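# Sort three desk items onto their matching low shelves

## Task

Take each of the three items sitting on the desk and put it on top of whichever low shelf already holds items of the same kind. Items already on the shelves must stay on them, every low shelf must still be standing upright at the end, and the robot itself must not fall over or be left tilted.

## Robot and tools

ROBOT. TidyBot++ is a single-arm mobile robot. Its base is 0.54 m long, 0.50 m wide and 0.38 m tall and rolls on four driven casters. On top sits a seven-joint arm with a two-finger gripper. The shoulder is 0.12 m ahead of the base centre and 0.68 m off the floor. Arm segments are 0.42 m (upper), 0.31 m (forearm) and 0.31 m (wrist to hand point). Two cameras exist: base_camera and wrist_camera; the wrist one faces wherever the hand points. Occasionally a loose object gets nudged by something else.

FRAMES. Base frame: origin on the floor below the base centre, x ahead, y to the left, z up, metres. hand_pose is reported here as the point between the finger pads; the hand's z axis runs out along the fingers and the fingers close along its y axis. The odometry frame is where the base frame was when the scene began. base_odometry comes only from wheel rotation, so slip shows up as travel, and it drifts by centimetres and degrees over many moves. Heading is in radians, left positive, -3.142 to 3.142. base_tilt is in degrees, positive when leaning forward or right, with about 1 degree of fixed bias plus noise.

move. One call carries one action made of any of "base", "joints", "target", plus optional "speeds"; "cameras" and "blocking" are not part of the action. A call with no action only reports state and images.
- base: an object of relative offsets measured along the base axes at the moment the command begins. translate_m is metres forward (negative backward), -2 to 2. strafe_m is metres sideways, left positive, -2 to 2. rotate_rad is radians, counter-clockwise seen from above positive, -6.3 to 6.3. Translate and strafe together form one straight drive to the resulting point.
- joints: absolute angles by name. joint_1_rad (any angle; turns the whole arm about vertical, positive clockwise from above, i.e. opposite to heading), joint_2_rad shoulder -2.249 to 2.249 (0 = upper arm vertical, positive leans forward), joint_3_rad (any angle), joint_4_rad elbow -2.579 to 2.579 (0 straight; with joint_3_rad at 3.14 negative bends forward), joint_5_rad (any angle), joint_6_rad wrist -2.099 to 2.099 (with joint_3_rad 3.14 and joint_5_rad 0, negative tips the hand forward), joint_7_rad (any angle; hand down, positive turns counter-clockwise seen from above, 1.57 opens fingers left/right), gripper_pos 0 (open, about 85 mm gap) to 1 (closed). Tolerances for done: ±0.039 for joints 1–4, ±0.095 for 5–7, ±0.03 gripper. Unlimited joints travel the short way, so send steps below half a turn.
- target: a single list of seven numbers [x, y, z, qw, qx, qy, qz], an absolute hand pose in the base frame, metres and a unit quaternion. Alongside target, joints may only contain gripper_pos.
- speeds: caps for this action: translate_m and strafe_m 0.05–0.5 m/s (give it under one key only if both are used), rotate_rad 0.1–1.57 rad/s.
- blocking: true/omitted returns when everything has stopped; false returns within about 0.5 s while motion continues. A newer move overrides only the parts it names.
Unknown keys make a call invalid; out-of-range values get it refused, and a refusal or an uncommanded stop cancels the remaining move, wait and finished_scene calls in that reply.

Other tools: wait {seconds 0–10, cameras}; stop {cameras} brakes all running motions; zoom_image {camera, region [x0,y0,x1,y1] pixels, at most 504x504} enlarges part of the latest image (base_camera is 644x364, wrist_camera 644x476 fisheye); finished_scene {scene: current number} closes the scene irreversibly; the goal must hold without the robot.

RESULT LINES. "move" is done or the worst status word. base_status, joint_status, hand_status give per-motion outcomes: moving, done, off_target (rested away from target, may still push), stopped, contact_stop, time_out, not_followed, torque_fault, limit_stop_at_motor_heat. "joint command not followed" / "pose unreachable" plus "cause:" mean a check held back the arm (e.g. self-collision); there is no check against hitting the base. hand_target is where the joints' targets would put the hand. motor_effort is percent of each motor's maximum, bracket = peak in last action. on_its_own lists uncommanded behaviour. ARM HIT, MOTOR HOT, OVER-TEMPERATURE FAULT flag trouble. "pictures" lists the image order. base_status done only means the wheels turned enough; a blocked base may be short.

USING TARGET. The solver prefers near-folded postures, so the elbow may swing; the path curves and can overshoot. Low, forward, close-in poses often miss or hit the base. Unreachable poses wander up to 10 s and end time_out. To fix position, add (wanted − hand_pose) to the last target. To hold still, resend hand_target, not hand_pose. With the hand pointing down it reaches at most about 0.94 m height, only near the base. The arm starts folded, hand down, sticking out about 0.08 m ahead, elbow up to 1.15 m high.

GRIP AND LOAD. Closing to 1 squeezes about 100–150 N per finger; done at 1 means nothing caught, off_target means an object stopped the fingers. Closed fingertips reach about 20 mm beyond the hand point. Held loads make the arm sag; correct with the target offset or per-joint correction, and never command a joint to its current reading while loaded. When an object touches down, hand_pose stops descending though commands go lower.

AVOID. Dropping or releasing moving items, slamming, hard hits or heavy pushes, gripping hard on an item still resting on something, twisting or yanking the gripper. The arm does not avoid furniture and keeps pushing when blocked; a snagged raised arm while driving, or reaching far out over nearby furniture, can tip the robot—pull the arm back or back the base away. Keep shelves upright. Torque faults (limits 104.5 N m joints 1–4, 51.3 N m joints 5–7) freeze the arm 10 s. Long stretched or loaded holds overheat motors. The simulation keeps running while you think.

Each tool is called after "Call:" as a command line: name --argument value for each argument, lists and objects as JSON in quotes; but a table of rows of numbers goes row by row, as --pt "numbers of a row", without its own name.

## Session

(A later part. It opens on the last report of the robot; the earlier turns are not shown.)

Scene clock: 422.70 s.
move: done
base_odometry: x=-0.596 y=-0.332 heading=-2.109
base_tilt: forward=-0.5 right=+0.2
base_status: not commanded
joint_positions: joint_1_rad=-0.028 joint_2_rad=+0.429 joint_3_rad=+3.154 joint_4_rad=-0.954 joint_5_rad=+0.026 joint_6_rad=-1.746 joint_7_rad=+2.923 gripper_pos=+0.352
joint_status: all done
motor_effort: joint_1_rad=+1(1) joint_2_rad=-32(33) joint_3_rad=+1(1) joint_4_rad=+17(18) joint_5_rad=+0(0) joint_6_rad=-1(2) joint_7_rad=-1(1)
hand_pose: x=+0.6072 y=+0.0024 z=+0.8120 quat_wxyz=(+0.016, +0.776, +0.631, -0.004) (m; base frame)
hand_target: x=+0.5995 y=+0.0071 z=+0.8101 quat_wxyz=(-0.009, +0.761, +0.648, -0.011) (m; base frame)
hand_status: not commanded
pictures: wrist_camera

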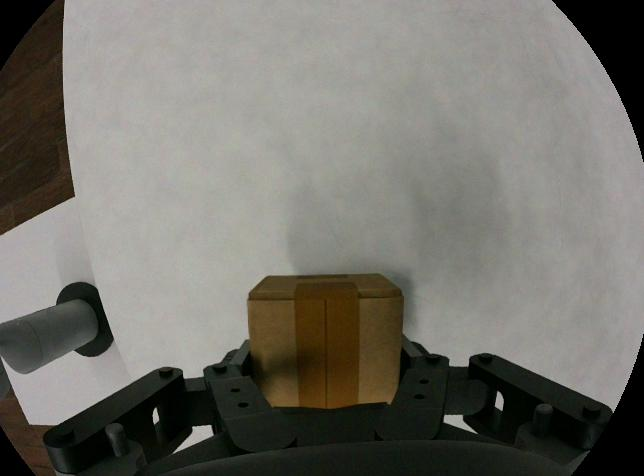

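Call:
move --joints '{"joint_2_rad": 0.49, "joint_4_rad": -0.646, "joint_6_rad": -2.05, "gripper_pos": 0.5}' --cameras '[]'

Call:
move --base '{"translate_m": -0.4}' --cameras '["wrist_camera"]'

Scene clock: 482.53 s.
move: off_target
base_odometry: x=-0.596 y=-0.332 heading=-2.109
base_tilt: forward=-0.5 right=+0.2
base_status: not commanded
joint_positions: joint_1_rad=-0.028 joint_2_rad=+0.477 joint_3_rad=+3.154 joint_4_rad=-0.662 joint_5_rad=+0.026 joint_6_rad=-2.007 joint_7_rad=+2.923 gripper_pos=+0.352
joint_status: gripper_pos off_target (ended at +0.352, target +0.500); the others done
motor_effort: joint_1_rad=+1(1) joint_2_rad=-32(34) joint_3_rad=+1(2) joint_4_rad=+15(18) joint_5_rad=+0(1) joint_6_rad=-1(1) joint_7_rad=+0(1)
hand_pose: x=+0.5963 y=+0.0034 z=+0.8760 quat_wxyz=(+0.010, +0.778, +0.628, -0.011) (m; base frame)
hand_target: x=+0.5883 y=+0.0070 z=+0.8745 quat_wxyz=(-0.014, +0.761, +0.648, -0.017) (m; base frame)
hand_status: not commanded
pictures: none
No camera images: "cameras" was empty.

Scene clock: 484.60 s.
move: done
base_odometry: x=-0.392 y=+0.012 heading=-2.108
base_tilt: forward=-0.5 right=+0.2
base_status: done
joint_positions: joint_1_rad=-0.025 joint_2_rad=+0.485 joint_3_rad=+3.154 joint_4_rad=-0.660 joint_5_rad=+0.026 joint_6_rad=-2.016 joint_7_rad=+2.923 gripper_pos=+0.352
joint_status: not commanded
motor_effort: joint_1_rad=+1(2) joint_2_rad=-32(35) joint_3_rad=+1(1) joint_4_rad=+15(16) joint_5_rad=+0(1) joint_6_rad=-1(2) joint_7_rad=-1(1)
hand_pose: x=+0.5953 y=+0.0020 z=+0.8727 quat_wxyz=(+0.005, +0.779, +0.627, -0.017) (m; base frame)
hand_target: x=+0.5883 y=+0.0070 z=+0.8745 quat_wxyz=(-0.014, +0.761, +0.648, -0.017) (m; base frame)
hand_status: not commanded
pictures: wrist_camera

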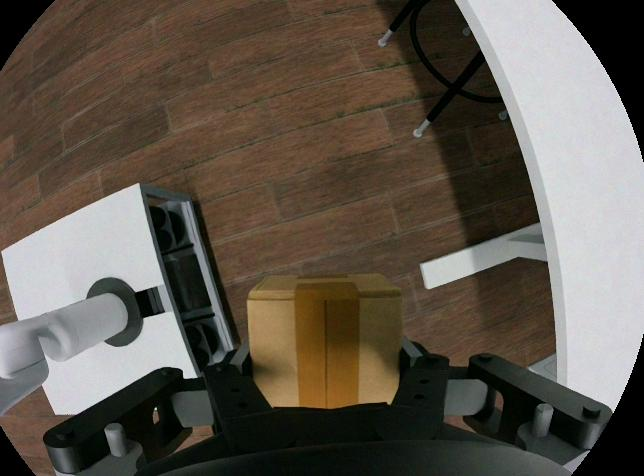

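Call:
move --base '{"translate_m": -1.641, "strafe_m": -0.917, "rotate_rad": -1.537}' --cameras '["all"]'

Scene clock: 495.77 s.
move: done
base_odometry: x=-0.339 y=+1.891 heading=+2.637
base_tilt: forward=-0.5 right=+0.2
base_status: done
joint_positions: joint_1_rad=-0.013 joint_2_rad=+0.492 joint_3_rad=+3.150 joint_4_rad=-0.660 joint_5_rad=+0.026 joint_6_rad=-2.016 joint_7_rad=+2.923 gripper_pos=+0.352
joint_status: not commanded
motor_effort: joint_1_rad=+1(6) joint_2_rad=-33(36) joint_3_rad=+0(3) joint_4_rad=+15(16) joint_5_rad=+0(2) joint_6_rad=-1(2) joint_7_rad=-1(1)
hand_pose: x=+0.5967 y=-0.0026 z=+0.8691 quat_wxyz=(+0.002, +0.781, +0.624, -0.019) (m; base frame)
hand_target: x=+0.5883 y=+0.0070 z=+0.8745 quat_wxyz=(-0.014, +0.761, +0.648, -0.017) (m; base frame)
hand_status: not commanded
pictures: base_camera, wrist_camera

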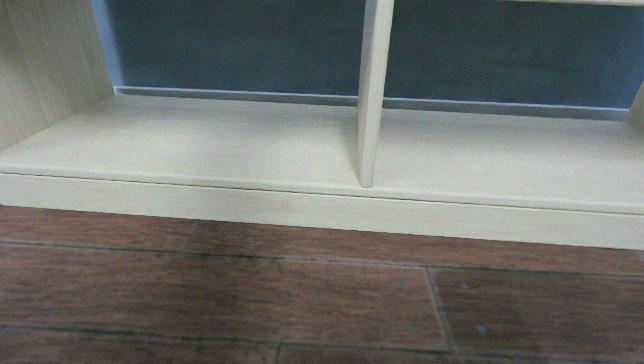

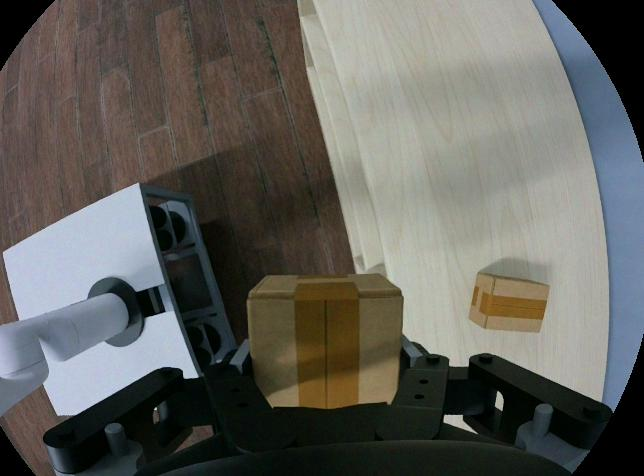

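Call:
zoom_image --camera "wrist_camera" --region '[280, 0, 620, 440]'

Scaled by 1.145.

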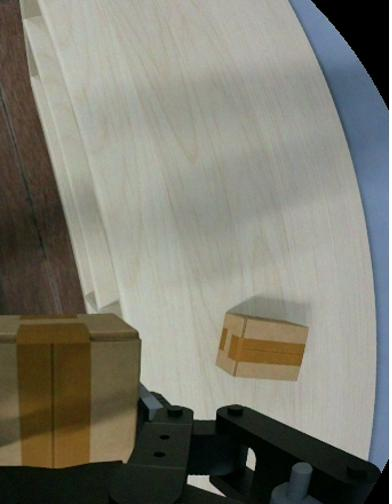

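Call:
move --base '{"translate_m": 0.24, "strafe_m": 0.10}' --cameras '[]'

Call:
move --joints '{"joint_2_rad": 0.398, "joint_4_rad": -1.226, "joint_6_rad": -1.485}' --cameras '["wrist_camera"]'

Scene clock: 543.17 s.
move: done
base_odometry: x=-0.598 y=+1.920 heading=+2.637
base_tilt: forward=-0.5 right=+0.2
base_status: done
joint_positions: joint_1_rad=-0.013 joint_2_rad=+0.497 joint_3_rad=+3.150 joint_4_rad=-0.660 joint_5_rad=+0.026 joint_6_rad=-2.017 joint_7_rad=+2.923 gripper_pos=+0.352
joint_status: not commanded
motor_effort: joint_1_rad=+1(3) joint_2_rad=-33(36) joint_3_rad=+1(1) joint_4_rad=+15(16) joint_5_rad=+0(1) joint_6_rad=-1(2) joint_7_rad=+0(1)
hand_pose: x=+0.5974 y=-0.0025 z=+0.8670 quat_wxyz=(+0.001, +0.781, +0.624, -0.021) (m; base frame)
hand_target: x=+0.5883 y=+0.0070 z=+0.8745 quat_wxyz=(-0.014, +0.761, +0.648, -0.017) (m; base frame)
hand_status: not commanded
pictures: none
No camera images: "cameras" was empty.

Scene clock: 545.30 s.
move: done
base_odometry: x=-0.598 y=+1.920 heading=+2.637
base_tilt: forward=-0.4 right=+0.2
base_status: not commanded
joint_positions: joint_1_rad=-0.013 joint_2_rad=+0.417 joint_3_rad=+3.150 joint_4_rad=-1.210 joint_5_rad=+0.026 joint_6_rad=-1.528 joint_7_rad=+2.923 gripper_pos=+0.352
joint_status: all done
motor_effort: joint_1_rad=+1(1) joint_2_rad=-32(34) joint_3_rad=+1(1) joint_4_rad=+17(18) joint_5_rad=+0(0) joint_6_rad=-1(2) joint_7_rad=+0(1)
hand_pose: x=+0.5992 y=-0.0040 z=+0.7375 quat_wxyz=(+0.007, +0.778, +0.628, -0.014) (m; base frame)
hand_target: x=+0.6061 y=+0.0072 z=+0.7418 quat_wxyz=(+0.010, +0.761, +0.648, +0.013) (m; base frame)
hand_status: not commanded
pictures: wrist_camera

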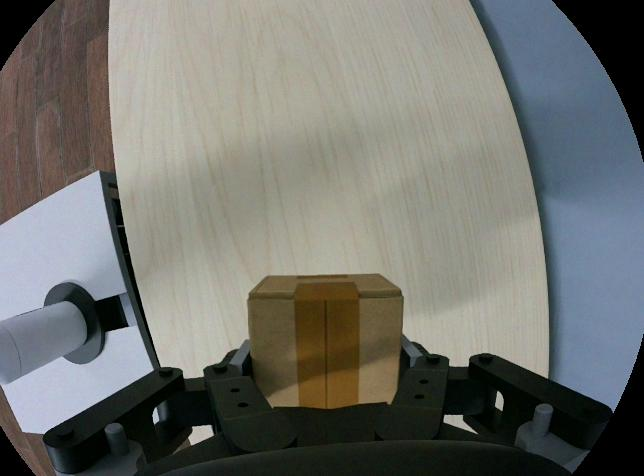

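Call:
move --joints '{"joint_2_rad": 0.45, "joint_4_rad": -1.436, "joint_6_rad": -1.241}' --cameras '["wrist_camera"]'

Scene clock: 554.63 s.
move: done
base_odometry: x=-0.598 y=+1.920 heading=+2.637
base_tilt: forward=-0.5 right=+0.2
base_status: not commanded
joint_positions: joint_1_rad=-0.013 joint_2_rad=+0.447 joint_3_rad=+3.150 joint_4_rad=-1.424 joint_5_rad=+0.026 joint_6_rad=-1.283 joint_7_rad=+2.923 gripper_pos=+0.352
joint_status: all done
motor_effort: joint_1_rad=+1(1) joint_2_rad=-32(34) joint_3_rad=+1(1) joint_4_rad=+16(17) joint_5_rad=+0(1) joint_6_rad=-1(2) joint_7_rad=-1(1)
hand_pose: x=+0.5974 y=-0.0039 z=+0.6573 quat_wxyz=(+0.007, +0.776, +0.631, -0.014) (m; base frame)
hand_target: x=+0.6054 y=+0.0072 z=+0.6520 quat_wxyz=(+0.005, +0.761, +0.648, +0.006) (m; base frame)
hand_status: not commanded
pictures: wrist_camera

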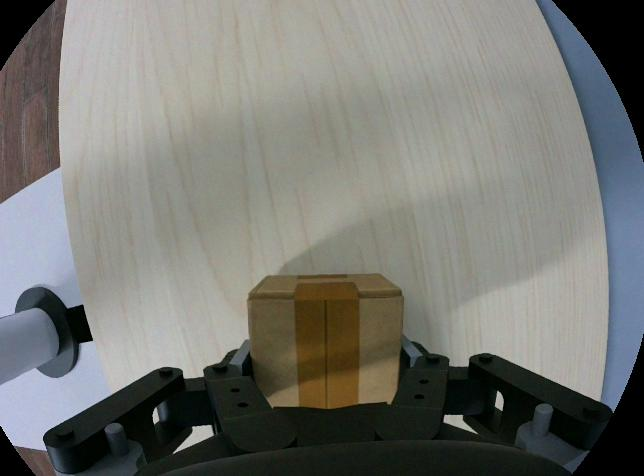

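Call:
move --joints '{"joint_2_rad": 0.454, "joint_4_rad": -1.447, "joint_6_rad": -1.226}' --cameras '[]'

Call:
move --joints '{"joint_2_rad": 0.458, "joint_4_rad": -1.458, "joint_6_rad": -1.211}' --cameras '["wrist_camera"]'

Scene clock: 568.27 s.
move: done
base_odometry: x=-0.598 y=+1.920 heading=+2.637
base_tilt: forward=-0.5 right=+0.2
base_status: not commanded
joint_positions: joint_1_rad=-0.013 joint_2_rad=+0.447 joint_3_rad=+3.150 joint_4_rad=-1.434 joint_5_rad=+0.026 joint_6_rad=-1.264 joint_7_rad=+2.923 gripper_pos=+0.352
joint_status: all done
motor_effort: joint_1_rad=+1(1) joint_2_rad=-32(32) joint_3_rad=+1(1) joint_4_rad=+16(17) joint_5_rad=+0(0) joint_6_rad=-1(1) joint_7_rad=+0(1)
hand_pose: x=+0.5992 y=-0.0038 z=+0.6542 quat_wxyz=(+0.010, +0.776, +0.631, -0.010) (m; base frame)
hand_target: x=+0.6054 y=+0.0072 z=+0.6468 quat_wxyz=(+0.005, +0.761, +0.648, +0.006) (m; base frame)
hand_status: not commanded
pictures: none
No camera images: "cameras" was empty.

Scene clock: 568.77 s.
move: done
base_odometry: x=-0.598 y=+1.920 heading=+2.637
base_tilt: forward=-0.5 right=+0.2
base_status: not commanded
joint_positions: joint_1_rad=-0.013 joint_2_rad=+0.446 joint_3_rad=+3.150 joint_4_rad=-1.439 joint_5_rad=+0.026 joint_6_rad=-1.255 joint_7_rad=+2.923 gripper_pos=+0.352
joint_status: all done
motor_effort: joint_1_rad=+1(2) joint_2_rad=-28(32) joint_3_rad=+1(1) joint_4_rad=+15(16) joint_5_rad=+0(0) joint_6_rad=+0(1) joint_7_rad=-1(1)
hand_pose: x=+0.6002 y=-0.0038 z=+0.6534 quat_wxyz=(+0.012, +0.776, +0.631, -0.008) (m; base frame)
hand_target: x=+0.6054 y=+0.0072 z=+0.6416 quat_wxyz=(+0.005, +0.761, +0.648, +0.006) (m; base frame)
hand_status: not commanded
pictures: wrist_camera

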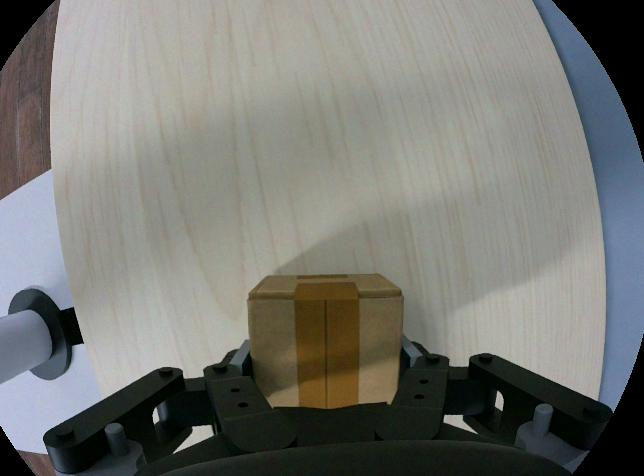

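Call:
move --joints '{"joint_2_rad": 0.448, "joint_4_rad": -1.438, "joint_6_rad": -1.25}' --cameras '[]'

Call:
move --joints '{"gripper_pos": 0.0}' --cameras '["wrist_camera"]'

Scene clock: 577.67 s.
move: done
base_odometry: x=-0.598 y=+1.920 heading=+2.637
base_tilt: forward=-0.5 right=+0.2
base_status: not commanded
joint_positions: joint_1_rad=-0.013 joint_2_rad=+0.446 joint_3_rad=+3.150 joint_4_rad=-1.437 joint_5_rad=+0.026 joint_6_rad=-1.257 joint_7_rad=+2.923 gripper_pos=+0.352
joint_status: all done
motor_effort: joint_1_rad=+1(2) joint_2_rad=-31(32) joint_3_rad=+0(1) joint_4_rad=+15(16) joint_5_rad=+0(0) joint_6_rad=-1(1) joint_7_rad=-1(1)
hand_pose: x=+0.6002 y=-0.0038 z=+0.6535 quat_wxyz=(+0.011, +0.776, +0.631, -0.008) (m; base frame)
hand_target: x=+0.6018 y=+0.0071 z=+0.6523 quat_wxyz=(+0.002, +0.761, +0.648, +0.002) (m; base frame)
hand_status: not commanded
pictures: none
No camera images: "cameras" was empty.

Scene clock: 578.50 s.
move: done
base_odometry: x=-0.598 y=+1.920 heading=+2.637
base_tilt: forward=-0.5 right=+0.2
base_status: not commanded
joint_positions: joint_1_rad=-0.013 joint_2_rad=+0.446 joint_3_rad=+3.150 joint_4_rad=-1.437 joint_5_rad=+0.026 joint_6_rad=-1.257 joint_7_rad=+2.923 gripper_pos=+0.000
joint_status: all done
motor_effort: joint_1_rad=+1(1) joint_2_rad=-31(32) joint_3_rad=+1(2) joint_4_rad=+16(16) joint_5_rad=+0(0) joint_6_rad=-1(1) joint_7_rad=+0(1)
hand_pose: x=+0.6002 y=-0.0038 z=+0.6535 quat_wxyz=(+0.011, +0.776, +0.631, -0.008) (m; base frame)
hand_target: x=+0.6018 y=+0.0071 z=+0.6523 quat_wxyz=(+0.002, +0.761, +0.648, +0.002) (m; base frame)
hand_status: not commanded
pictures: wrist_camera

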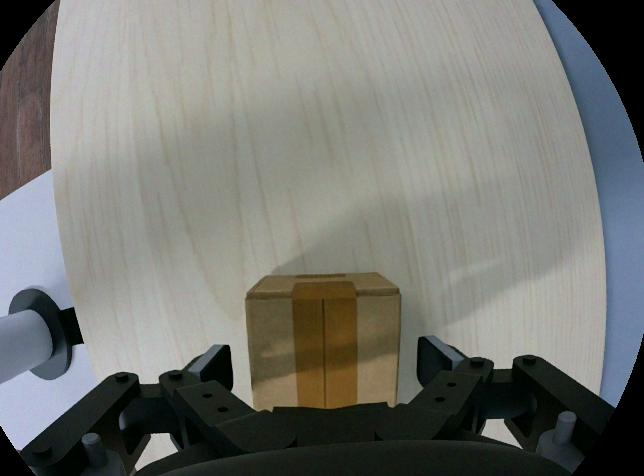

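Call:
move --joints '{"joint_2_rad": 0.412, "joint_4_rad": -1.308, "joint_6_rad": -1.435}' --cameras '[]'

Call:
move --joints '{"joint_2_rad": 0.49, "joint_4_rad": -0.646, "joint_6_rad": -2.05}' --cameras '["wrist_camera"]'

Scene clock: 588.07 s.
move: done
base_odometry: x=-0.598 y=+1.920 heading=+2.637
base_tilt: forward=-0.5 right=+0.2
base_status: not commanded
joint_positions: joint_1_rad=-0.013 joint_2_rad=+0.417 joint_3_rad=+3.150 joint_4_rad=-1.319 joint_5_rad=+0.026 joint_6_rad=-1.393 joint_7_rad=+2.923 gripper_pos=+0.000
joint_status: all done
motor_effort: joint_1_rad=+0(1) joint_2_rad=-31(33) joint_3_rad=+1(1) joint_4_rad=+16(17) joint_5_rad=+0(1) joint_6_rad=-1(2) joint_7_rad=-1(1)
hand_pose: x=+0.6038 y=-0.0039 z=+0.7039 quat_wxyz=(+0.015, +0.777, +0.630, -0.004) (m; base frame)
hand_target: x=+0.5941 y=+0.0071 z=+0.7094 quat_wxyz=(-0.004, +0.761, +0.648, -0.005) (m; base frame)
hand_status: not commanded
pictures: none
No camera images: "cameras" was empty.

Scene clock: 590.30 s.
move: done
base_odometry: x=-0.598 y=+1.920 heading=+2.637
base_tilt: forward=-0.5 right=+0.2
base_status: not commanded
joint_positions: joint_1_rad=-0.013 joint_2_rad=+0.472 joint_3_rad=+3.150 joint_4_rad=-0.661 joint_5_rad=+0.026 joint_6_rad=-2.007 joint_7_rad=+2.923 gripper_pos=+0.000
joint_status: all done
motor_effort: joint_1_rad=+1(1) joint_2_rad=-31(34) joint_3_rad=+1(1) joint_4_rad=+15(18) joint_5_rad=+0(0) joint_6_rad=-1(2) joint_7_rad=-1(1)
hand_pose: x=+0.5956 y=-0.0026 z=+0.8785 quat_wxyz=(+0.011, +0.782, +0.624, -0.008) (m; base frame)
hand_target: x=+0.5883 y=+0.0070 z=+0.8745 quat_wxyz=(-0.014, +0.761, +0.648, -0.017) (m; base frame)
hand_status: not commanded
pictures: wrist_camera

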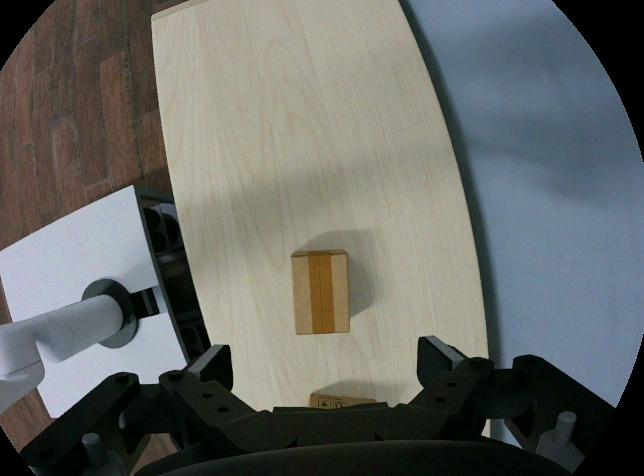

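Call:
move --base '{"translate_m": -0.3}' --joints '{"joint_7_rad": 1.53}' --cameras '[]'

Call:
move --base '{"translate_m": -1.294, "strafe_m": 1.753, "rotate_rad": 1.537}' --cameras '["all"]'

Scene clock: 635.10 s.
move: done
base_odometry: x=-0.335 y=+1.775 heading=+2.636
base_tilt: forward=-0.5 right=+0.2
base_status: done
joint_positions: joint_1_rad=-0.012 joint_2_rad=+0.481 joint_3_rad=+3.150 joint_4_rad=-0.659 joint_5_rad=+0.026 joint_6_rad=-2.016 joint_7_rad=+1.577 gripper_pos=+0.000
joint_status: all done
motor_effort: joint_1_rad=+1(2) joint_2_rad=-31(35) joint_3_rad=+1(1) joint_4_rad=+15(16) joint_5_rad=+0(1) joint_6_rad=-1(2) joint_7_rad=-1(2)
hand_pose: x=+0.5948 y=-0.0029 z=+0.8751 quat_wxyz=(+0.014, +1.000, +0.000, -0.007) (m; base frame)
hand_target: x=+0.5883 y=+0.0070 z=+0.8745 quat_wxyz=(+0.001, +1.000, -0.014, -0.022) (m; base frame)
hand_status: not commanded
pictures: none
No camera images: "cameras" was empty.

Scene clock: 641.20 s.
move: done
base_odometry: x=-0.051 y=-0.386 heading=-2.109
base_tilt: forward=-0.5 right=+0.2
base_status: done
joint_positions: joint_1_rad=-0.010 joint_2_rad=+0.487 joint_3_rad=+3.150 joint_4_rad=-0.659 joint_5_rad=+0.026 joint_6_rad=-2.017 joint_7_rad=+1.577 gripper_pos=+0.000
joint_status: not commanded
motor_effort: joint_1_rad=+1(6) joint_2_rad=-32(34) joint_3_rad=+1(3) joint_4_rad=+15(15) joint_5_rad=+0(1) joint_6_rad=-1(2) joint_7_rad=-1(1)
hand_pose: x=+0.5958 y=-0.0039 z=+0.8723 quat_wxyz=(+0.014, +1.000, -0.001, -0.010) (m; base frame)
hand_target: x=+0.5883 y=+0.0070 z=+0.8745 quat_wxyz=(+0.001, +1.000, -0.014, -0.022) (m; base frame)
hand_status: not commanded
pictures: base_camera, wrist_camera

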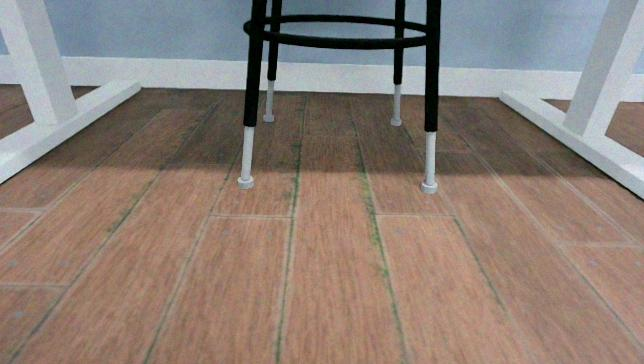

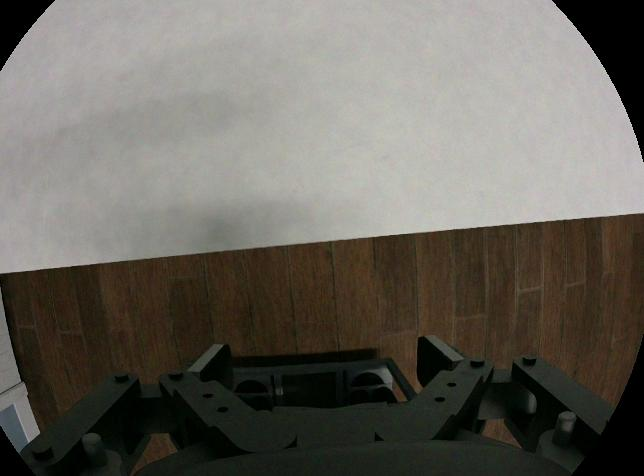

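Call:
move --base '{"translate_m": 0.17}' --cameras '["wrist_camera"]'

Scene clock: 649.50 s.
move: done
base_odometry: x=-0.138 y=-0.532 heading=-2.109
base_tilt: forward=-0.5 right=+0.2
base_status: done
joint_positions: joint_1_rad=-0.010 joint_2_rad=+0.495 joint_3_rad=+3.150 joint_4_rad=-0.658 joint_5_rad=+0.026 joint_6_rad=-2.017 joint_7_rad=+1.577 gripper_pos=+0.000
joint_status: not commanded
motor_effort: joint_1_rad=+1(2) joint_2_rad=-32(36) joint_3_rad=+1(2) joint_4_rad=+15(16) joint_5_rad=+0(1) joint_6_rad=-1(2) joint_7_rad=-1(1)
hand_pose: x=+0.5972 y=-0.0039 z=+0.8687 quat_wxyz=(+0.014, +1.000, -0.001, -0.014) (m; base frame)
hand_target: x=+0.5883 y=+0.0070 z=+0.8745 quat_wxyz=(+0.001, +1.000, -0.014, -0.022) (m; base frame)
hand_status: not commanded
pictures: wrist_camera

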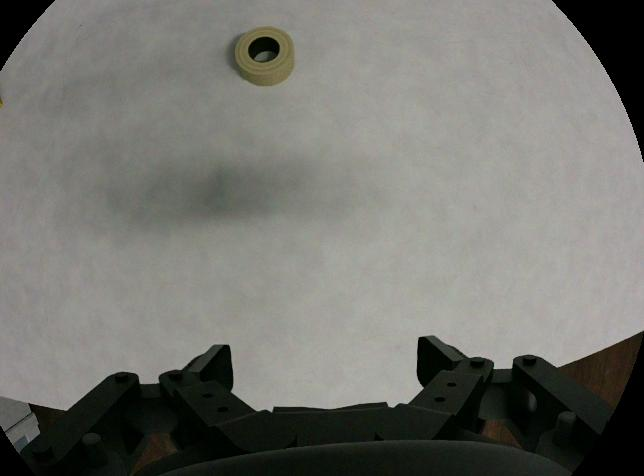

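Call:
move --base '{"translate_m": 0.18, "strafe_m": 0.029}' --joints '{"joint_2_rad": 0.52, "joint_4_rad": -0.863, "joint_6_rad": -1.743}' --cameras '["wrist_camera"]'

Call:
zoom_image --camera "wrist_camera" --region '[220, 240, 440, 420]'

Scene clock: 672.30 s.
move: done
base_odometry: x=-0.206 y=-0.701 heading=-2.109
base_tilt: forward=-0.5 right=+0.2
base_status: done
joint_positions: joint_1_rad=-0.010 joint_2_rad=+0.527 joint_3_rad=+3.150 joint_4_rad=-0.849 joint_5_rad=+0.026 joint_6_rad=-1.782 joint_7_rad=+1.577 gripper_pos=+0.000
joint_status: all done
motor_effort: joint_1_rad=+1(3) joint_2_rad=-34(40) joint_3_rad=+0(1) joint_4_rad=+16(17) joint_5_rad=+0(1) joint_6_rad=-1(2) joint_7_rad=-1(1)
hand_pose: x=+0.6340 y=-0.0046 z=+0.7950 quat_wxyz=(+0.015, +1.000, +0.002, -0.008) (m; base frame)
hand_target: x=+0.6417 y=+0.0076 z=+0.7944 quat_wxyz=(+0.000, +1.000, -0.014, +0.008) (m; base frame)
hand_status: not commanded
pictures: wrist_camera

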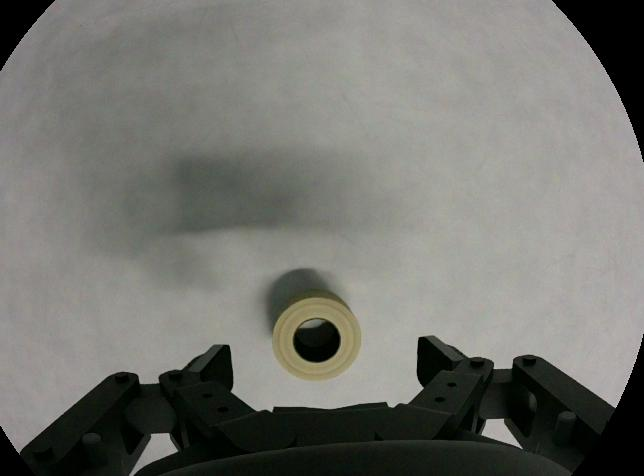

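Scaled by 2.291.

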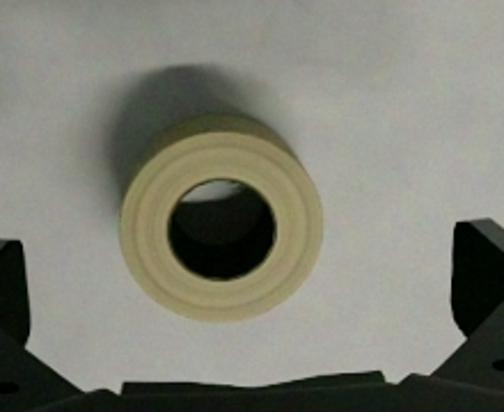

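Call:
move --joints '{"joint_2_rad": 0.500, "joint_4_rad": -0.955, "joint_6_rad": -1.66}' --cameras '[]'

Call:
move --joints '{"joint_2_rad": 0.485, "joint_4_rad": -1.035, "joint_6_rad": -1.589}' --cameras '["wrist_camera"]'

Scene clock: 684.30 s.
move: done
base_odometry: x=-0.206 y=-0.701 heading=-2.109
base_tilt: forward=-0.5 right=+0.2
base_status: not commanded
joint_positions: joint_1_rad=-0.010 joint_2_rad=+0.513 joint_3_rad=+3.150 joint_4_rad=-0.939 joint_5_rad=+0.026 joint_6_rad=-1.703 joint_7_rad=+1.577 gripper_pos=+0.000
joint_status: all done
motor_effort: joint_1_rad=+1(1) joint_2_rad=-34(36) joint_3_rad=+0(1) joint_4_rad=+16(17) joint_5_rad=+0(1) joint_6_rad=-1(2) joint_7_rad=-1(1)
hand_pose: x=+0.6336 y=-0.0049 z=+0.7743 quat_wxyz=(+0.015, +1.000, +0.003, -0.007) (m; base frame)
hand_target: x=+0.6412 y=+0.0076 z=+0.7762 quat_wxyz=(+0.000, +1.000, -0.014, +0.013) (m; base frame)
hand_status: not commanded
pictures: none
No camera images: "cameras" was empty.

Scene clock: 685.17 s.
move: done
base_odometry: x=-0.206 y=-0.701 heading=-2.109
base_tilt: forward=-0.5 right=+0.2
base_status: not commanded
joint_positions: joint_1_rad=-0.010 joint_2_rad=+0.498 joint_3_rad=+3.150 joint_4_rad=-1.020 joint_5_rad=+0.026 joint_6_rad=-1.631 joint_7_rad=+1.577 gripper_pos=+0.000
joint_status: all done
motor_effort: joint_1_rad=+1(1) joint_2_rad=-33(35) joint_3_rad=+1(1) joint_4_rad=+16(17) joint_5_rad=+0(1) joint_6_rad=-1(1) joint_7_rad=+0(1)
hand_pose: x=+0.6317 y=-0.0050 z=+0.7569 quat_wxyz=(+0.015, +1.000, +0.003, -0.004) (m; base frame)
hand_target: x=+0.6392 y=+0.0076 z=+0.7589 quat_wxyz=(+0.000, +1.000, -0.014, +0.016) (m; base frame)
hand_status: not commanded
pictures: wrist_camera

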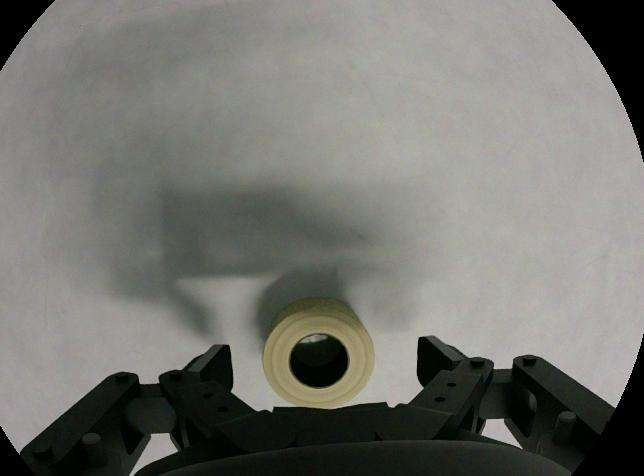

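Call:
move --joints '{"gripper_pos": 0.5}' --cameras '["wrist_camera"]'

Scene clock: 688.53 s.
move: done
base_odometry: x=-0.206 y=-0.701 heading=-2.109
base_tilt: forward=-0.5 right=+0.2
base_status: not commanded
joint_positions: joint_1_rad=-0.010 joint_2_rad=+0.494 joint_3_rad=+3.150 joint_4_rad=-1.020 joint_5_rad=+0.026 joint_6_rad=-1.629 joint_7_rad=+1.577 gripper_pos=+0.487
joint_status: all done
motor_effort: joint_1_rad=+1(1) joint_2_rad=-34(34) joint_3_rad=+0(1) joint_4_rad=+17(17) joint_5_rad=+0(1) joint_6_rad=-1(1) joint_7_rad=-1(1)
hand_pose: x=+0.6318 y=-0.0050 z=+0.7585 quat_wxyz=(+0.015, +1.000, +0.003, -0.001) (m; base frame)
hand_target: x=+0.6392 y=+0.0076 z=+0.7589 quat_wxyz=(+0.000, +1.000, -0.014, +0.016) (m; base frame)
hand_status: not commanded
pictures: wrist_camera

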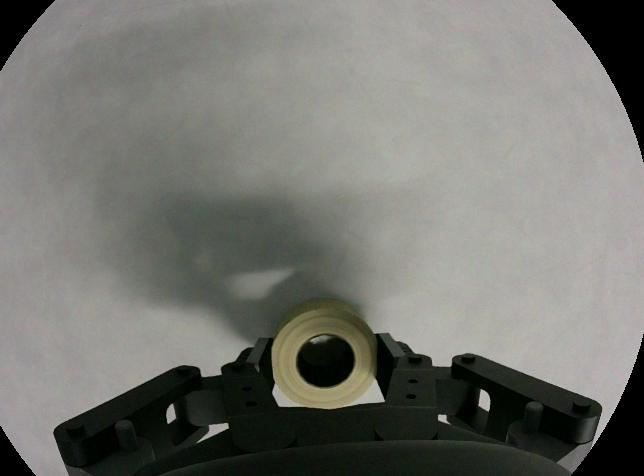

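Call:
move --joints '{"gripper_pos": 0.62}' --cameras '[]'

Call:
move --joints '{"joint_2_rad": 0.525, "joint_4_rad": -0.83, "joint_6_rad": -1.82}' --cameras '["wrist_camera"]'

Scene clock: 693.87 s.
move: off_target
base_odometry: x=-0.206 y=-0.701 heading=-2.109
base_tilt: forward=-0.4 right=+0.2
base_status: not commanded
joint_positions: joint_1_rad=-0.010 joint_2_rad=+0.494 joint_3_rad=+3.150 joint_4_rad=-1.020 joint_5_rad=+0.026 joint_6_rad=-1.629 joint_7_rad=+1.577 gripper_pos=+0.514
joint_status: gripper_pos off_target (ended at +0.514, target +0.620)
motor_effort: joint_1_rad=+1(1) joint_2_rad=-34(34) joint_3_rad=+0(1) joint_4_rad=+16(17) joint_5_rad=+1(1) joint_6_rad=-1(1) joint_7_rad=-1(1)
hand_pose: x=+0.6319 y=-0.0050 z=+0.7585 quat_wxyz=(+0.015, +1.000, +0.003, -0.001) (m; base frame)
hand_target: x=+0.6392 y=+0.0076 z=+0.7589 quat_wxyz=(+0.000, +1.000, -0.014, +0.016) (m; base frame)
hand_status: not commanded
pictures: none
No camera images: "cameras" was empty.

Scene clock: 695.07 s.
move: done
base_odometry: x=-0.206 y=-0.701 heading=-2.109
base_tilt: forward=-0.4 right=+0.2
base_status: not commanded
joint_positions: joint_1_rad=-0.010 joint_2_rad=+0.508 joint_3_rad=+3.150 joint_4_rad=-0.844 joint_5_rad=+0.026 joint_6_rad=-1.778 joint_7_rad=+1.577 gripper_pos=+0.514
joint_status: all done
motor_effort: joint_1_rad=+1(1) joint_2_rad=-34(35) joint_3_rad=+1(1) joint_4_rad=+16(18) joint_5_rad=+0(1) joint_6_rad=-1(1) joint_7_rad=-1(1)
hand_pose: x=+0.6343 y=-0.0046 z=+0.8066 quat_wxyz=(+0.015, +1.000, +0.002, +0.006) (m; base frame)
hand_target: x=+0.6265 y=+0.0074 z=+0.8021 quat_wxyz=(+0.000, +1.000, -0.014, -0.017) (m; base frame)
hand_status: not commanded
pictures: wrist_camera

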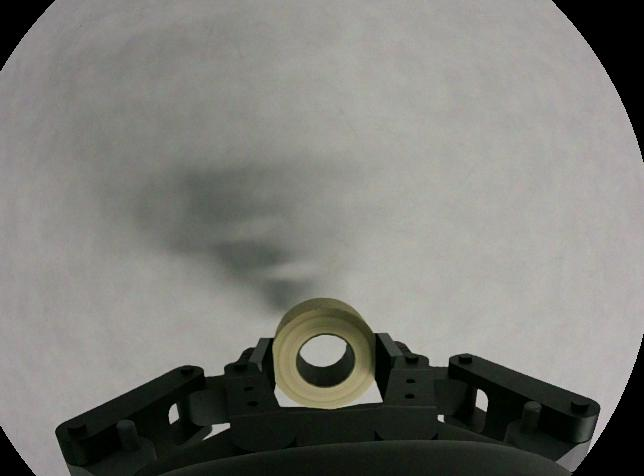

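Call:
move --base '{"translate_m": -0.8}' --joints '{"joint_7_rad": -0.045}' --cameras '[]'

Call:
move --base '{"translate_m": -1.93, "strafe_m": 0.034, "rotate_rad": 1.609}' --cameras '["all"]'

Scene clock: 741.43 s.
move: done
base_odometry: x=+0.204 y=-0.014 heading=-2.109
base_tilt: forward=-0.5 right=+0.2
base_status: done
joint_positions: joint_1_rad=-0.010 joint_2_rad=+0.521 joint_3_rad=+3.149 joint_4_rad=-0.842 joint_5_rad=+0.026 joint_6_rad=-1.785 joint_7_rad=+0.002 gripper_pos=+0.514
joint_status: all done
motor_effort: joint_1_rad=+1(3) joint_2_rad=-34(39) joint_3_rad=+1(1) joint_4_rad=+16(17) joint_5_rad=+1(1) joint_6_rad=-1(2) joint_7_rad=+0(2)
hand_pose: x=+0.6339 y=-0.0045 z=+0.8005 quat_wxyz=(+0.013, +0.707, -0.707, +0.008) (m; base frame)
hand_target: x=+0.6265 y=+0.0074 z=+0.8021 quat_wxyz=(+0.012, +0.695, -0.719, -0.011) (m; base frame)
hand_status: not commanded
pictures: none
No camera images: "cameras" was empty.

Scene clock: 746.67 s.
move: done
base_odometry: x=+1.223 y=+1.625 heading=-0.499
base_tilt: forward=-0.5 right=+0.2
base_status: done
joint_positions: joint_1_rad=-0.014 joint_2_rad=+0.527 joint_3_rad=+3.148 joint_4_rad=-0.842 joint_5_rad=+0.026 joint_6_rad=-1.785 joint_7_rad=+0.002 gripper_pos=+0.514
joint_status: not commanded
motor_effort: joint_1_rad=+1(5) joint_2_rad=-34(38) joint_3_rad=+0(3) joint_4_rad=+16(16) joint_5_rad=+1(2) joint_6_rad=-1(2) joint_7_rad=-1(1)
hand_pose: x=+0.6347 y=-0.0021 z=+0.7974 quat_wxyz=(+0.015, +0.709, -0.705, +0.006) (m; base frame)
hand_target: x=+0.6265 y=+0.0074 z=+0.8021 quat_wxyz=(+0.012, +0.695, -0.719, -0.011) (m; base frame)
hand_status: not commanded
pictures: base_camera, wrist_camera

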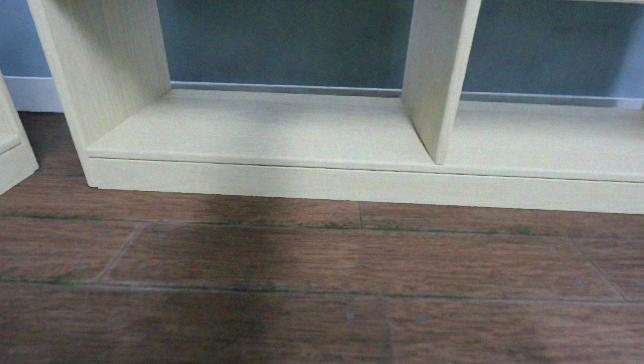

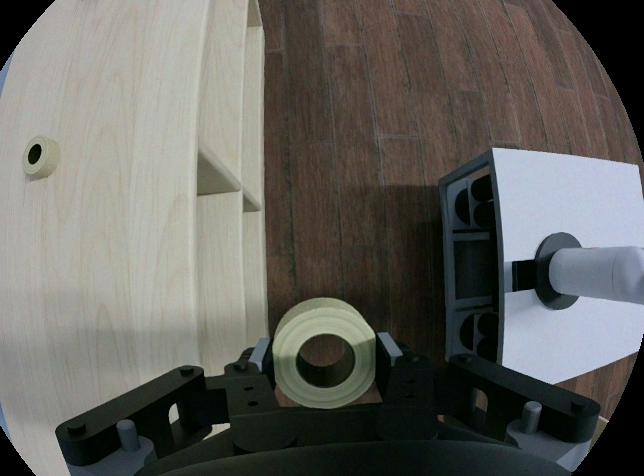

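Call:
move --base '{"translate_m": 0.285}' --cameras '[]'

Call:
move --joints '{"joint_2_rad": 0.499, "joint_4_rad": -1.128, "joint_6_rad": -1.48}' --cameras '["wrist_camera"]'

Call:
move --joints '{"joint_2_rad": 0.533, "joint_4_rad": -1.276, "joint_6_rad": -1.312}' --cameras '["wrist_camera"]'

Scene clock: 776.13 s.
move: done
base_odometry: x=+1.474 y=+1.489 heading=-0.498
base_tilt: forward=-0.5 right=+0.2
base_status: done
joint_positions: joint_1_rad=-0.014 joint_2_rad=+0.530 joint_3_rad=+3.148 joint_4_rad=-0.841 joint_5_rad=+0.026 joint_6_rad=-1.786 joint_7_rad=+0.002 gripper_pos=+0.514
joint_status: not commanded
motor_effort: joint_1_rad=+1(2) joint_2_rad=-34(38) joint_3_rad=+1(2) joint_4_rad=+16(17) joint_5_rad=+1(1) joint_6_rad=-1(2) joint_7_rad=+0(1)
hand_pose: x=+0.6350 y=-0.0022 z=+0.7958 quat_wxyz=(+0.016, +0.709, -0.705, +0.004) (m; base frame)
hand_target: x=+0.6265 y=+0.0074 z=+0.8021 quat_wxyz=(+0.012, +0.695, -0.719, -0.011) (m; base frame)
hand_status: not commanded
pictures: none
No camera images: "cameras" was empty.

Scene clock: 777.80 s.
move: done
base_odometry: x=+1.474 y=+1.489 heading=-0.498
base_tilt: forward=-0.4 right=+0.2
base_status: not commanded
joint_positions: joint_1_rad=-0.014 joint_2_rad=+0.515 joint_3_rad=+3.148 joint_4_rad=-1.112 joint_5_rad=+0.026 joint_6_rad=-1.523 joint_7_rad=+0.002 gripper_pos=+0.514
joint_status: all done
motor_effort: joint_1_rad=+1(1) joint_2_rad=-34(36) joint_3_rad=+0(1) joint_4_rad=+16(18) joint_5_rad=+0(1) joint_6_rad=-1(2) joint_7_rad=-1(1)
hand_pose: x=+0.6377 y=-0.0026 z=+0.7194 quat_wxyz=(+0.013, +0.711, -0.703, +0.008) (m; base frame)
hand_target: x=+0.6449 y=+0.0077 z=+0.7225 quat_wxyz=(-0.013, +0.695, -0.719, +0.012) (m; base frame)
hand_status: not commanded
pictures: wrist_camera

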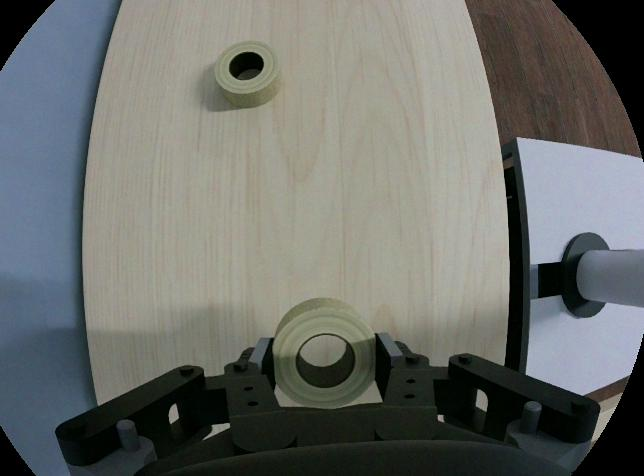

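Scene clock: 779.13 s.
move: done
base_odometry: x=+1.474 y=+1.489 heading=-0.498
base_tilt: forward=-0.5 right=+0.2
base_status: not commanded
joint_positions: joint_1_rad=-0.014 joint_2_rad=+0.527 joint_3_rad=+3.148 joint_4_rad=-1.262 joint_5_rad=+0.026 joint_6_rad=-1.355 joint_7_rad=+0.002 gripper_pos=+0.514
joint_status: all done
motor_effort: joint_1_rad=+1(2) joint_2_rad=-35(36) joint_3_rad=+1(1) joint_4_rad=+16(17) joint_5_rad=+1(1) joint_6_rad=-1(2) joint_7_rad=-1(1)
hand_pose: x=+0.6370 y=-0.0026 z=+0.6660 quat_wxyz=(+0.011, +0.712, -0.702, +0.009) (m; base frame)
hand_target: x=+0.6446 y=+0.0077 z=+0.6588 quat_wxyz=(-0.007, +0.695, -0.719, +0.007) (m; base frame)
hand_status: not commanded
pictures: wrist_camera

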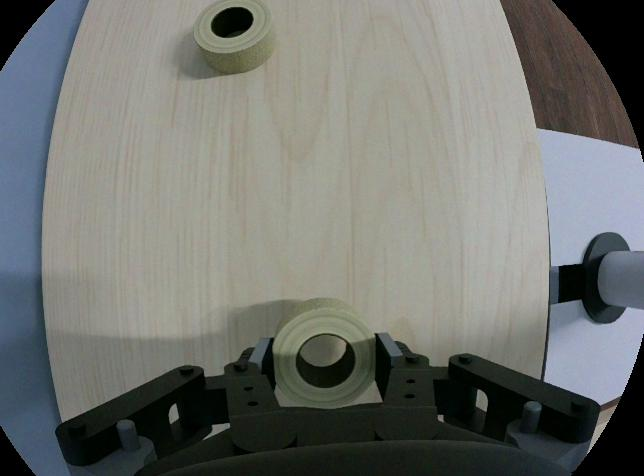

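Call:
move --joints '{"joint_2_rad": 0.539, "joint_4_rad": -1.299, "joint_6_rad": -1.283}' --cameras '[]'

Call:
move --joints '{"joint_2_rad": 0.542, "joint_4_rad": -1.311, "joint_6_rad": -1.269}' --cameras '["wrist_camera"]'

Scene clock: 785.33 s.
move: done
base_odometry: x=+1.474 y=+1.489 heading=-0.498
base_tilt: forward=-0.5 right=+0.2
base_status: not commanded
joint_positions: joint_1_rad=-0.014 joint_2_rad=+0.529 joint_3_rad=+3.148 joint_4_rad=-1.285 joint_5_rad=+0.026 joint_6_rad=-1.321 joint_7_rad=+0.002 gripper_pos=+0.514
joint_status: all done
motor_effort: joint_1_rad=+1(1) joint_2_rad=-34(35) joint_3_rad=+0(2) joint_4_rad=+16(17) joint_5_rad=+0(1) joint_6_rad=-1(2) joint_7_rad=-1(1)
hand_pose: x=+0.6386 y=-0.0025 z=+0.6580 quat_wxyz=(+0.008, +0.713, -0.701, +0.012) (m; base frame)
hand_target: x=+0.6445 y=+0.0077 z=+0.6487 quat_wxyz=(-0.008, +0.695, -0.719, +0.007) (m; base frame)
hand_status: not commanded
pictures: none
No camera images: "cameras" was empty.

Scene clock: 785.90 s.
move: done
base_odometry: x=+1.474 y=+1.489 heading=-0.498
base_tilt: forward=-0.5 right=+0.2
base_status: not commanded
joint_positions: joint_1_rad=-0.014 joint_2_rad=+0.529 joint_3_rad=+3.148 joint_4_rad=-1.296 joint_5_rad=+0.026 joint_6_rad=-1.307 joint_7_rad=+0.002 gripper_pos=+0.514
joint_status: all done
motor_effort: joint_1_rad=+0(1) joint_2_rad=-34(35) joint_3_rad=+1(1) joint_4_rad=+16(16) joint_5_rad=+0(1) joint_6_rad=-1(1) joint_7_rad=-1(1)
hand_pose: x=+0.6387 y=-0.0025 z=+0.6545 quat_wxyz=(+0.007, +0.713, -0.701, +0.013) (m; base frame)
hand_target: x=+0.6440 y=+0.0076 z=+0.6435 quat_wxyz=(-0.007, +0.695, -0.719, +0.007) (m; base frame)
hand_status: not commanded
pictures: wrist_camera

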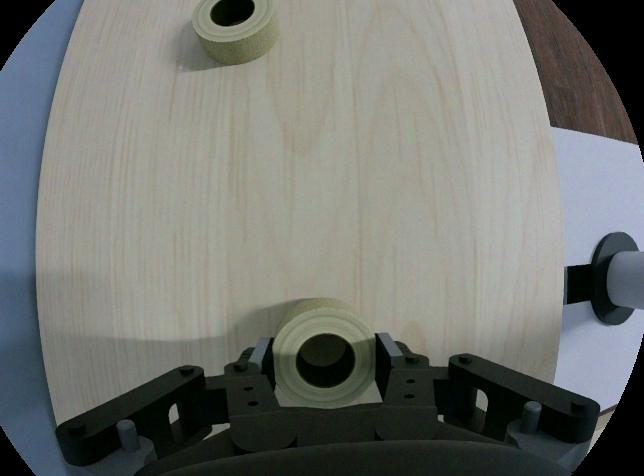

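Call:
move --joints '{"joint_2_rad": 0.548, "joint_4_rad": -1.32, "joint_6_rad": -1.258}' --cameras '[]'

Call:
move --joints '{"joint_2_rad": 0.552, "joint_4_rad": -1.331, "joint_6_rad": -1.244}' --cameras '["wrist_camera"]'

Scene clock: 791.30 s.
move: done
base_odometry: x=+1.474 y=+1.489 heading=-0.498
base_tilt: forward=-0.5 right=+0.2
base_status: not commanded
joint_positions: joint_1_rad=-0.014 joint_2_rad=+0.533 joint_3_rad=+3.148 joint_4_rad=-1.304 joint_5_rad=+0.026 joint_6_rad=-1.296 joint_7_rad=+0.002 gripper_pos=+0.514
joint_status: all done
motor_effort: joint_1_rad=+1(1) joint_2_rad=-34(36) joint_3_rad=+0(1) joint_4_rad=+16(17) joint_5_rad=+0(1) joint_6_rad=-1(1) joint_7_rad=-1(1)
hand_pose: x=+0.6388 y=-0.0025 z=+0.6502 quat_wxyz=(+0.007, +0.713, -0.701, +0.013) (m; base frame)
hand_target: x=+0.6436 y=+0.0076 z=+0.6376 quat_wxyz=(-0.006, +0.695, -0.719, +0.005) (m; base frame)
hand_status: not commanded
pictures: none
No camera images: "cameras" was empty.

Scene clock: 791.80 s.
move: done
base_odometry: x=+1.474 y=+1.489 heading=-0.498
base_tilt: forward=-0.5 right=+0.2
base_status: not commanded
joint_positions: joint_1_rad=-0.013 joint_2_rad=+0.532 joint_3_rad=+3.148 joint_4_rad=-1.308 joint_5_rad=+0.026 joint_6_rad=-1.289 joint_7_rad=+0.002 gripper_pos=+0.514
joint_status: all done
motor_effort: joint_1_rad=+0(1) joint_2_rad=-31(34) joint_3_rad=+0(2) joint_4_rad=+15(16) joint_5_rad=+0(1) joint_6_rad=+0(2) joint_7_rad=-1(1)
hand_pose: x=+0.6393 y=-0.0025 z=+0.6497 quat_wxyz=(+0.006, +0.713, -0.701, +0.014) (m; base frame)
hand_target: x=+0.6433 y=+0.0076 z=+0.6323 quat_wxyz=(-0.005, +0.695, -0.719, +0.005) (m; base frame)
hand_status: not commanded
pictures: wrist_camera

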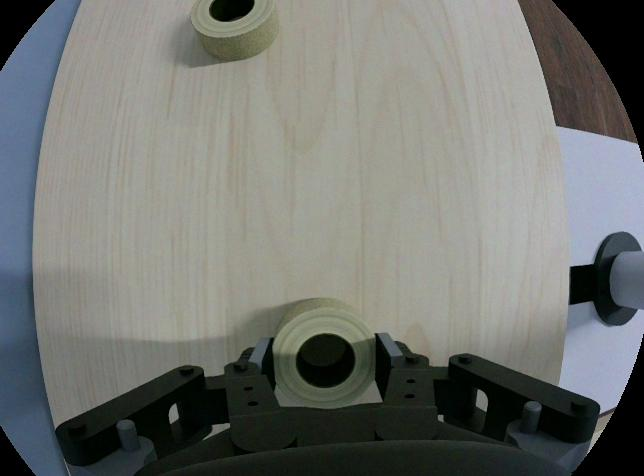

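Call:
move --joints '{"joint_2_rad": 0.540, "joint_4_rad": -1.312, "joint_6_rad": -1.28}' --cameras '[]'

Call:
move --joints '{"gripper_pos": 0.0}' --cameras '["wrist_camera"]'

Scene clock: 798.17 s.
move: done
base_odometry: x=+1.474 y=+1.489 heading=-0.498
base_tilt: forward=-0.5 right=+0.2
base_status: not commanded
joint_positions: joint_1_rad=-0.013 joint_2_rad=+0.531 joint_3_rad=+3.148 joint_4_rad=-1.307 joint_5_rad=+0.026 joint_6_rad=-1.290 joint_7_rad=+0.002 gripper_pos=+0.514
joint_status: all done
motor_effort: joint_1_rad=+1(2) joint_2_rad=-34(35) joint_3_rad=+0(1) joint_4_rad=+15(16) joint_5_rad=+1(1) joint_6_rad=-1(1) joint_7_rad=-1(1)
hand_pose: x=+0.6395 y=-0.0025 z=+0.6501 quat_wxyz=(+0.005, +0.713, -0.701, +0.015) (m; base frame)
hand_target: x=+0.6403 y=+0.0076 z=+0.6442 quat_wxyz=(-0.004, +0.695, -0.719, +0.003) (m; base frame)
hand_status: not commanded
pictures: none
No camera images: "cameras" was empty.

Scene clock: 799.07 s.
move: done
base_odometry: x=+1.474 y=+1.489 heading=-0.498
base_tilt: forward=-0.4 right=+0.2
base_status: not commanded
joint_positions: joint_1_rad=-0.013 joint_2_rad=+0.532 joint_3_rad=+3.148 joint_4_rad=-1.308 joint_5_rad=+0.026 joint_6_rad=-1.290 joint_7_rad=+0.002 gripper_pos=+0.000
joint_status: all done
motor_effort: joint_1_rad=+0(1) joint_2_rad=-34(35) joint_3_rad=+1(1) joint_4_rad=+16(16) joint_5_rad=+1(1) joint_6_rad=-1(1) joint_7_rad=-1(1)
hand_pose: x=+0.6395 y=-0.0025 z=+0.6498 quat_wxyz=(+0.006, +0.713, -0.701, +0.014) (m; base frame)
hand_target: x=+0.6403 y=+0.0076 z=+0.6442 quat_wxyz=(-0.004, +0.695, -0.719, +0.003) (m; base frame)
hand_status: not commanded
pictures: wrist_camera

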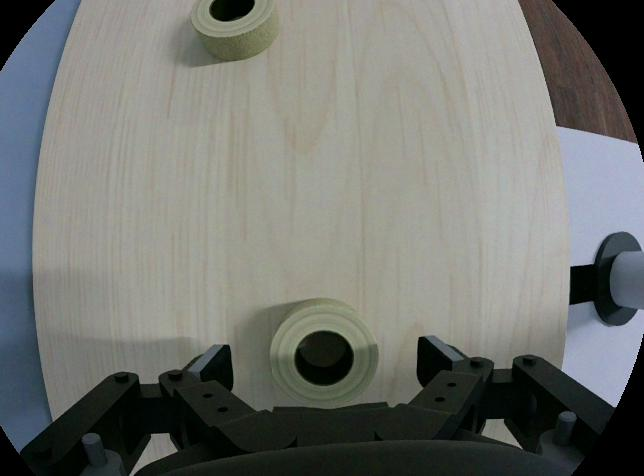

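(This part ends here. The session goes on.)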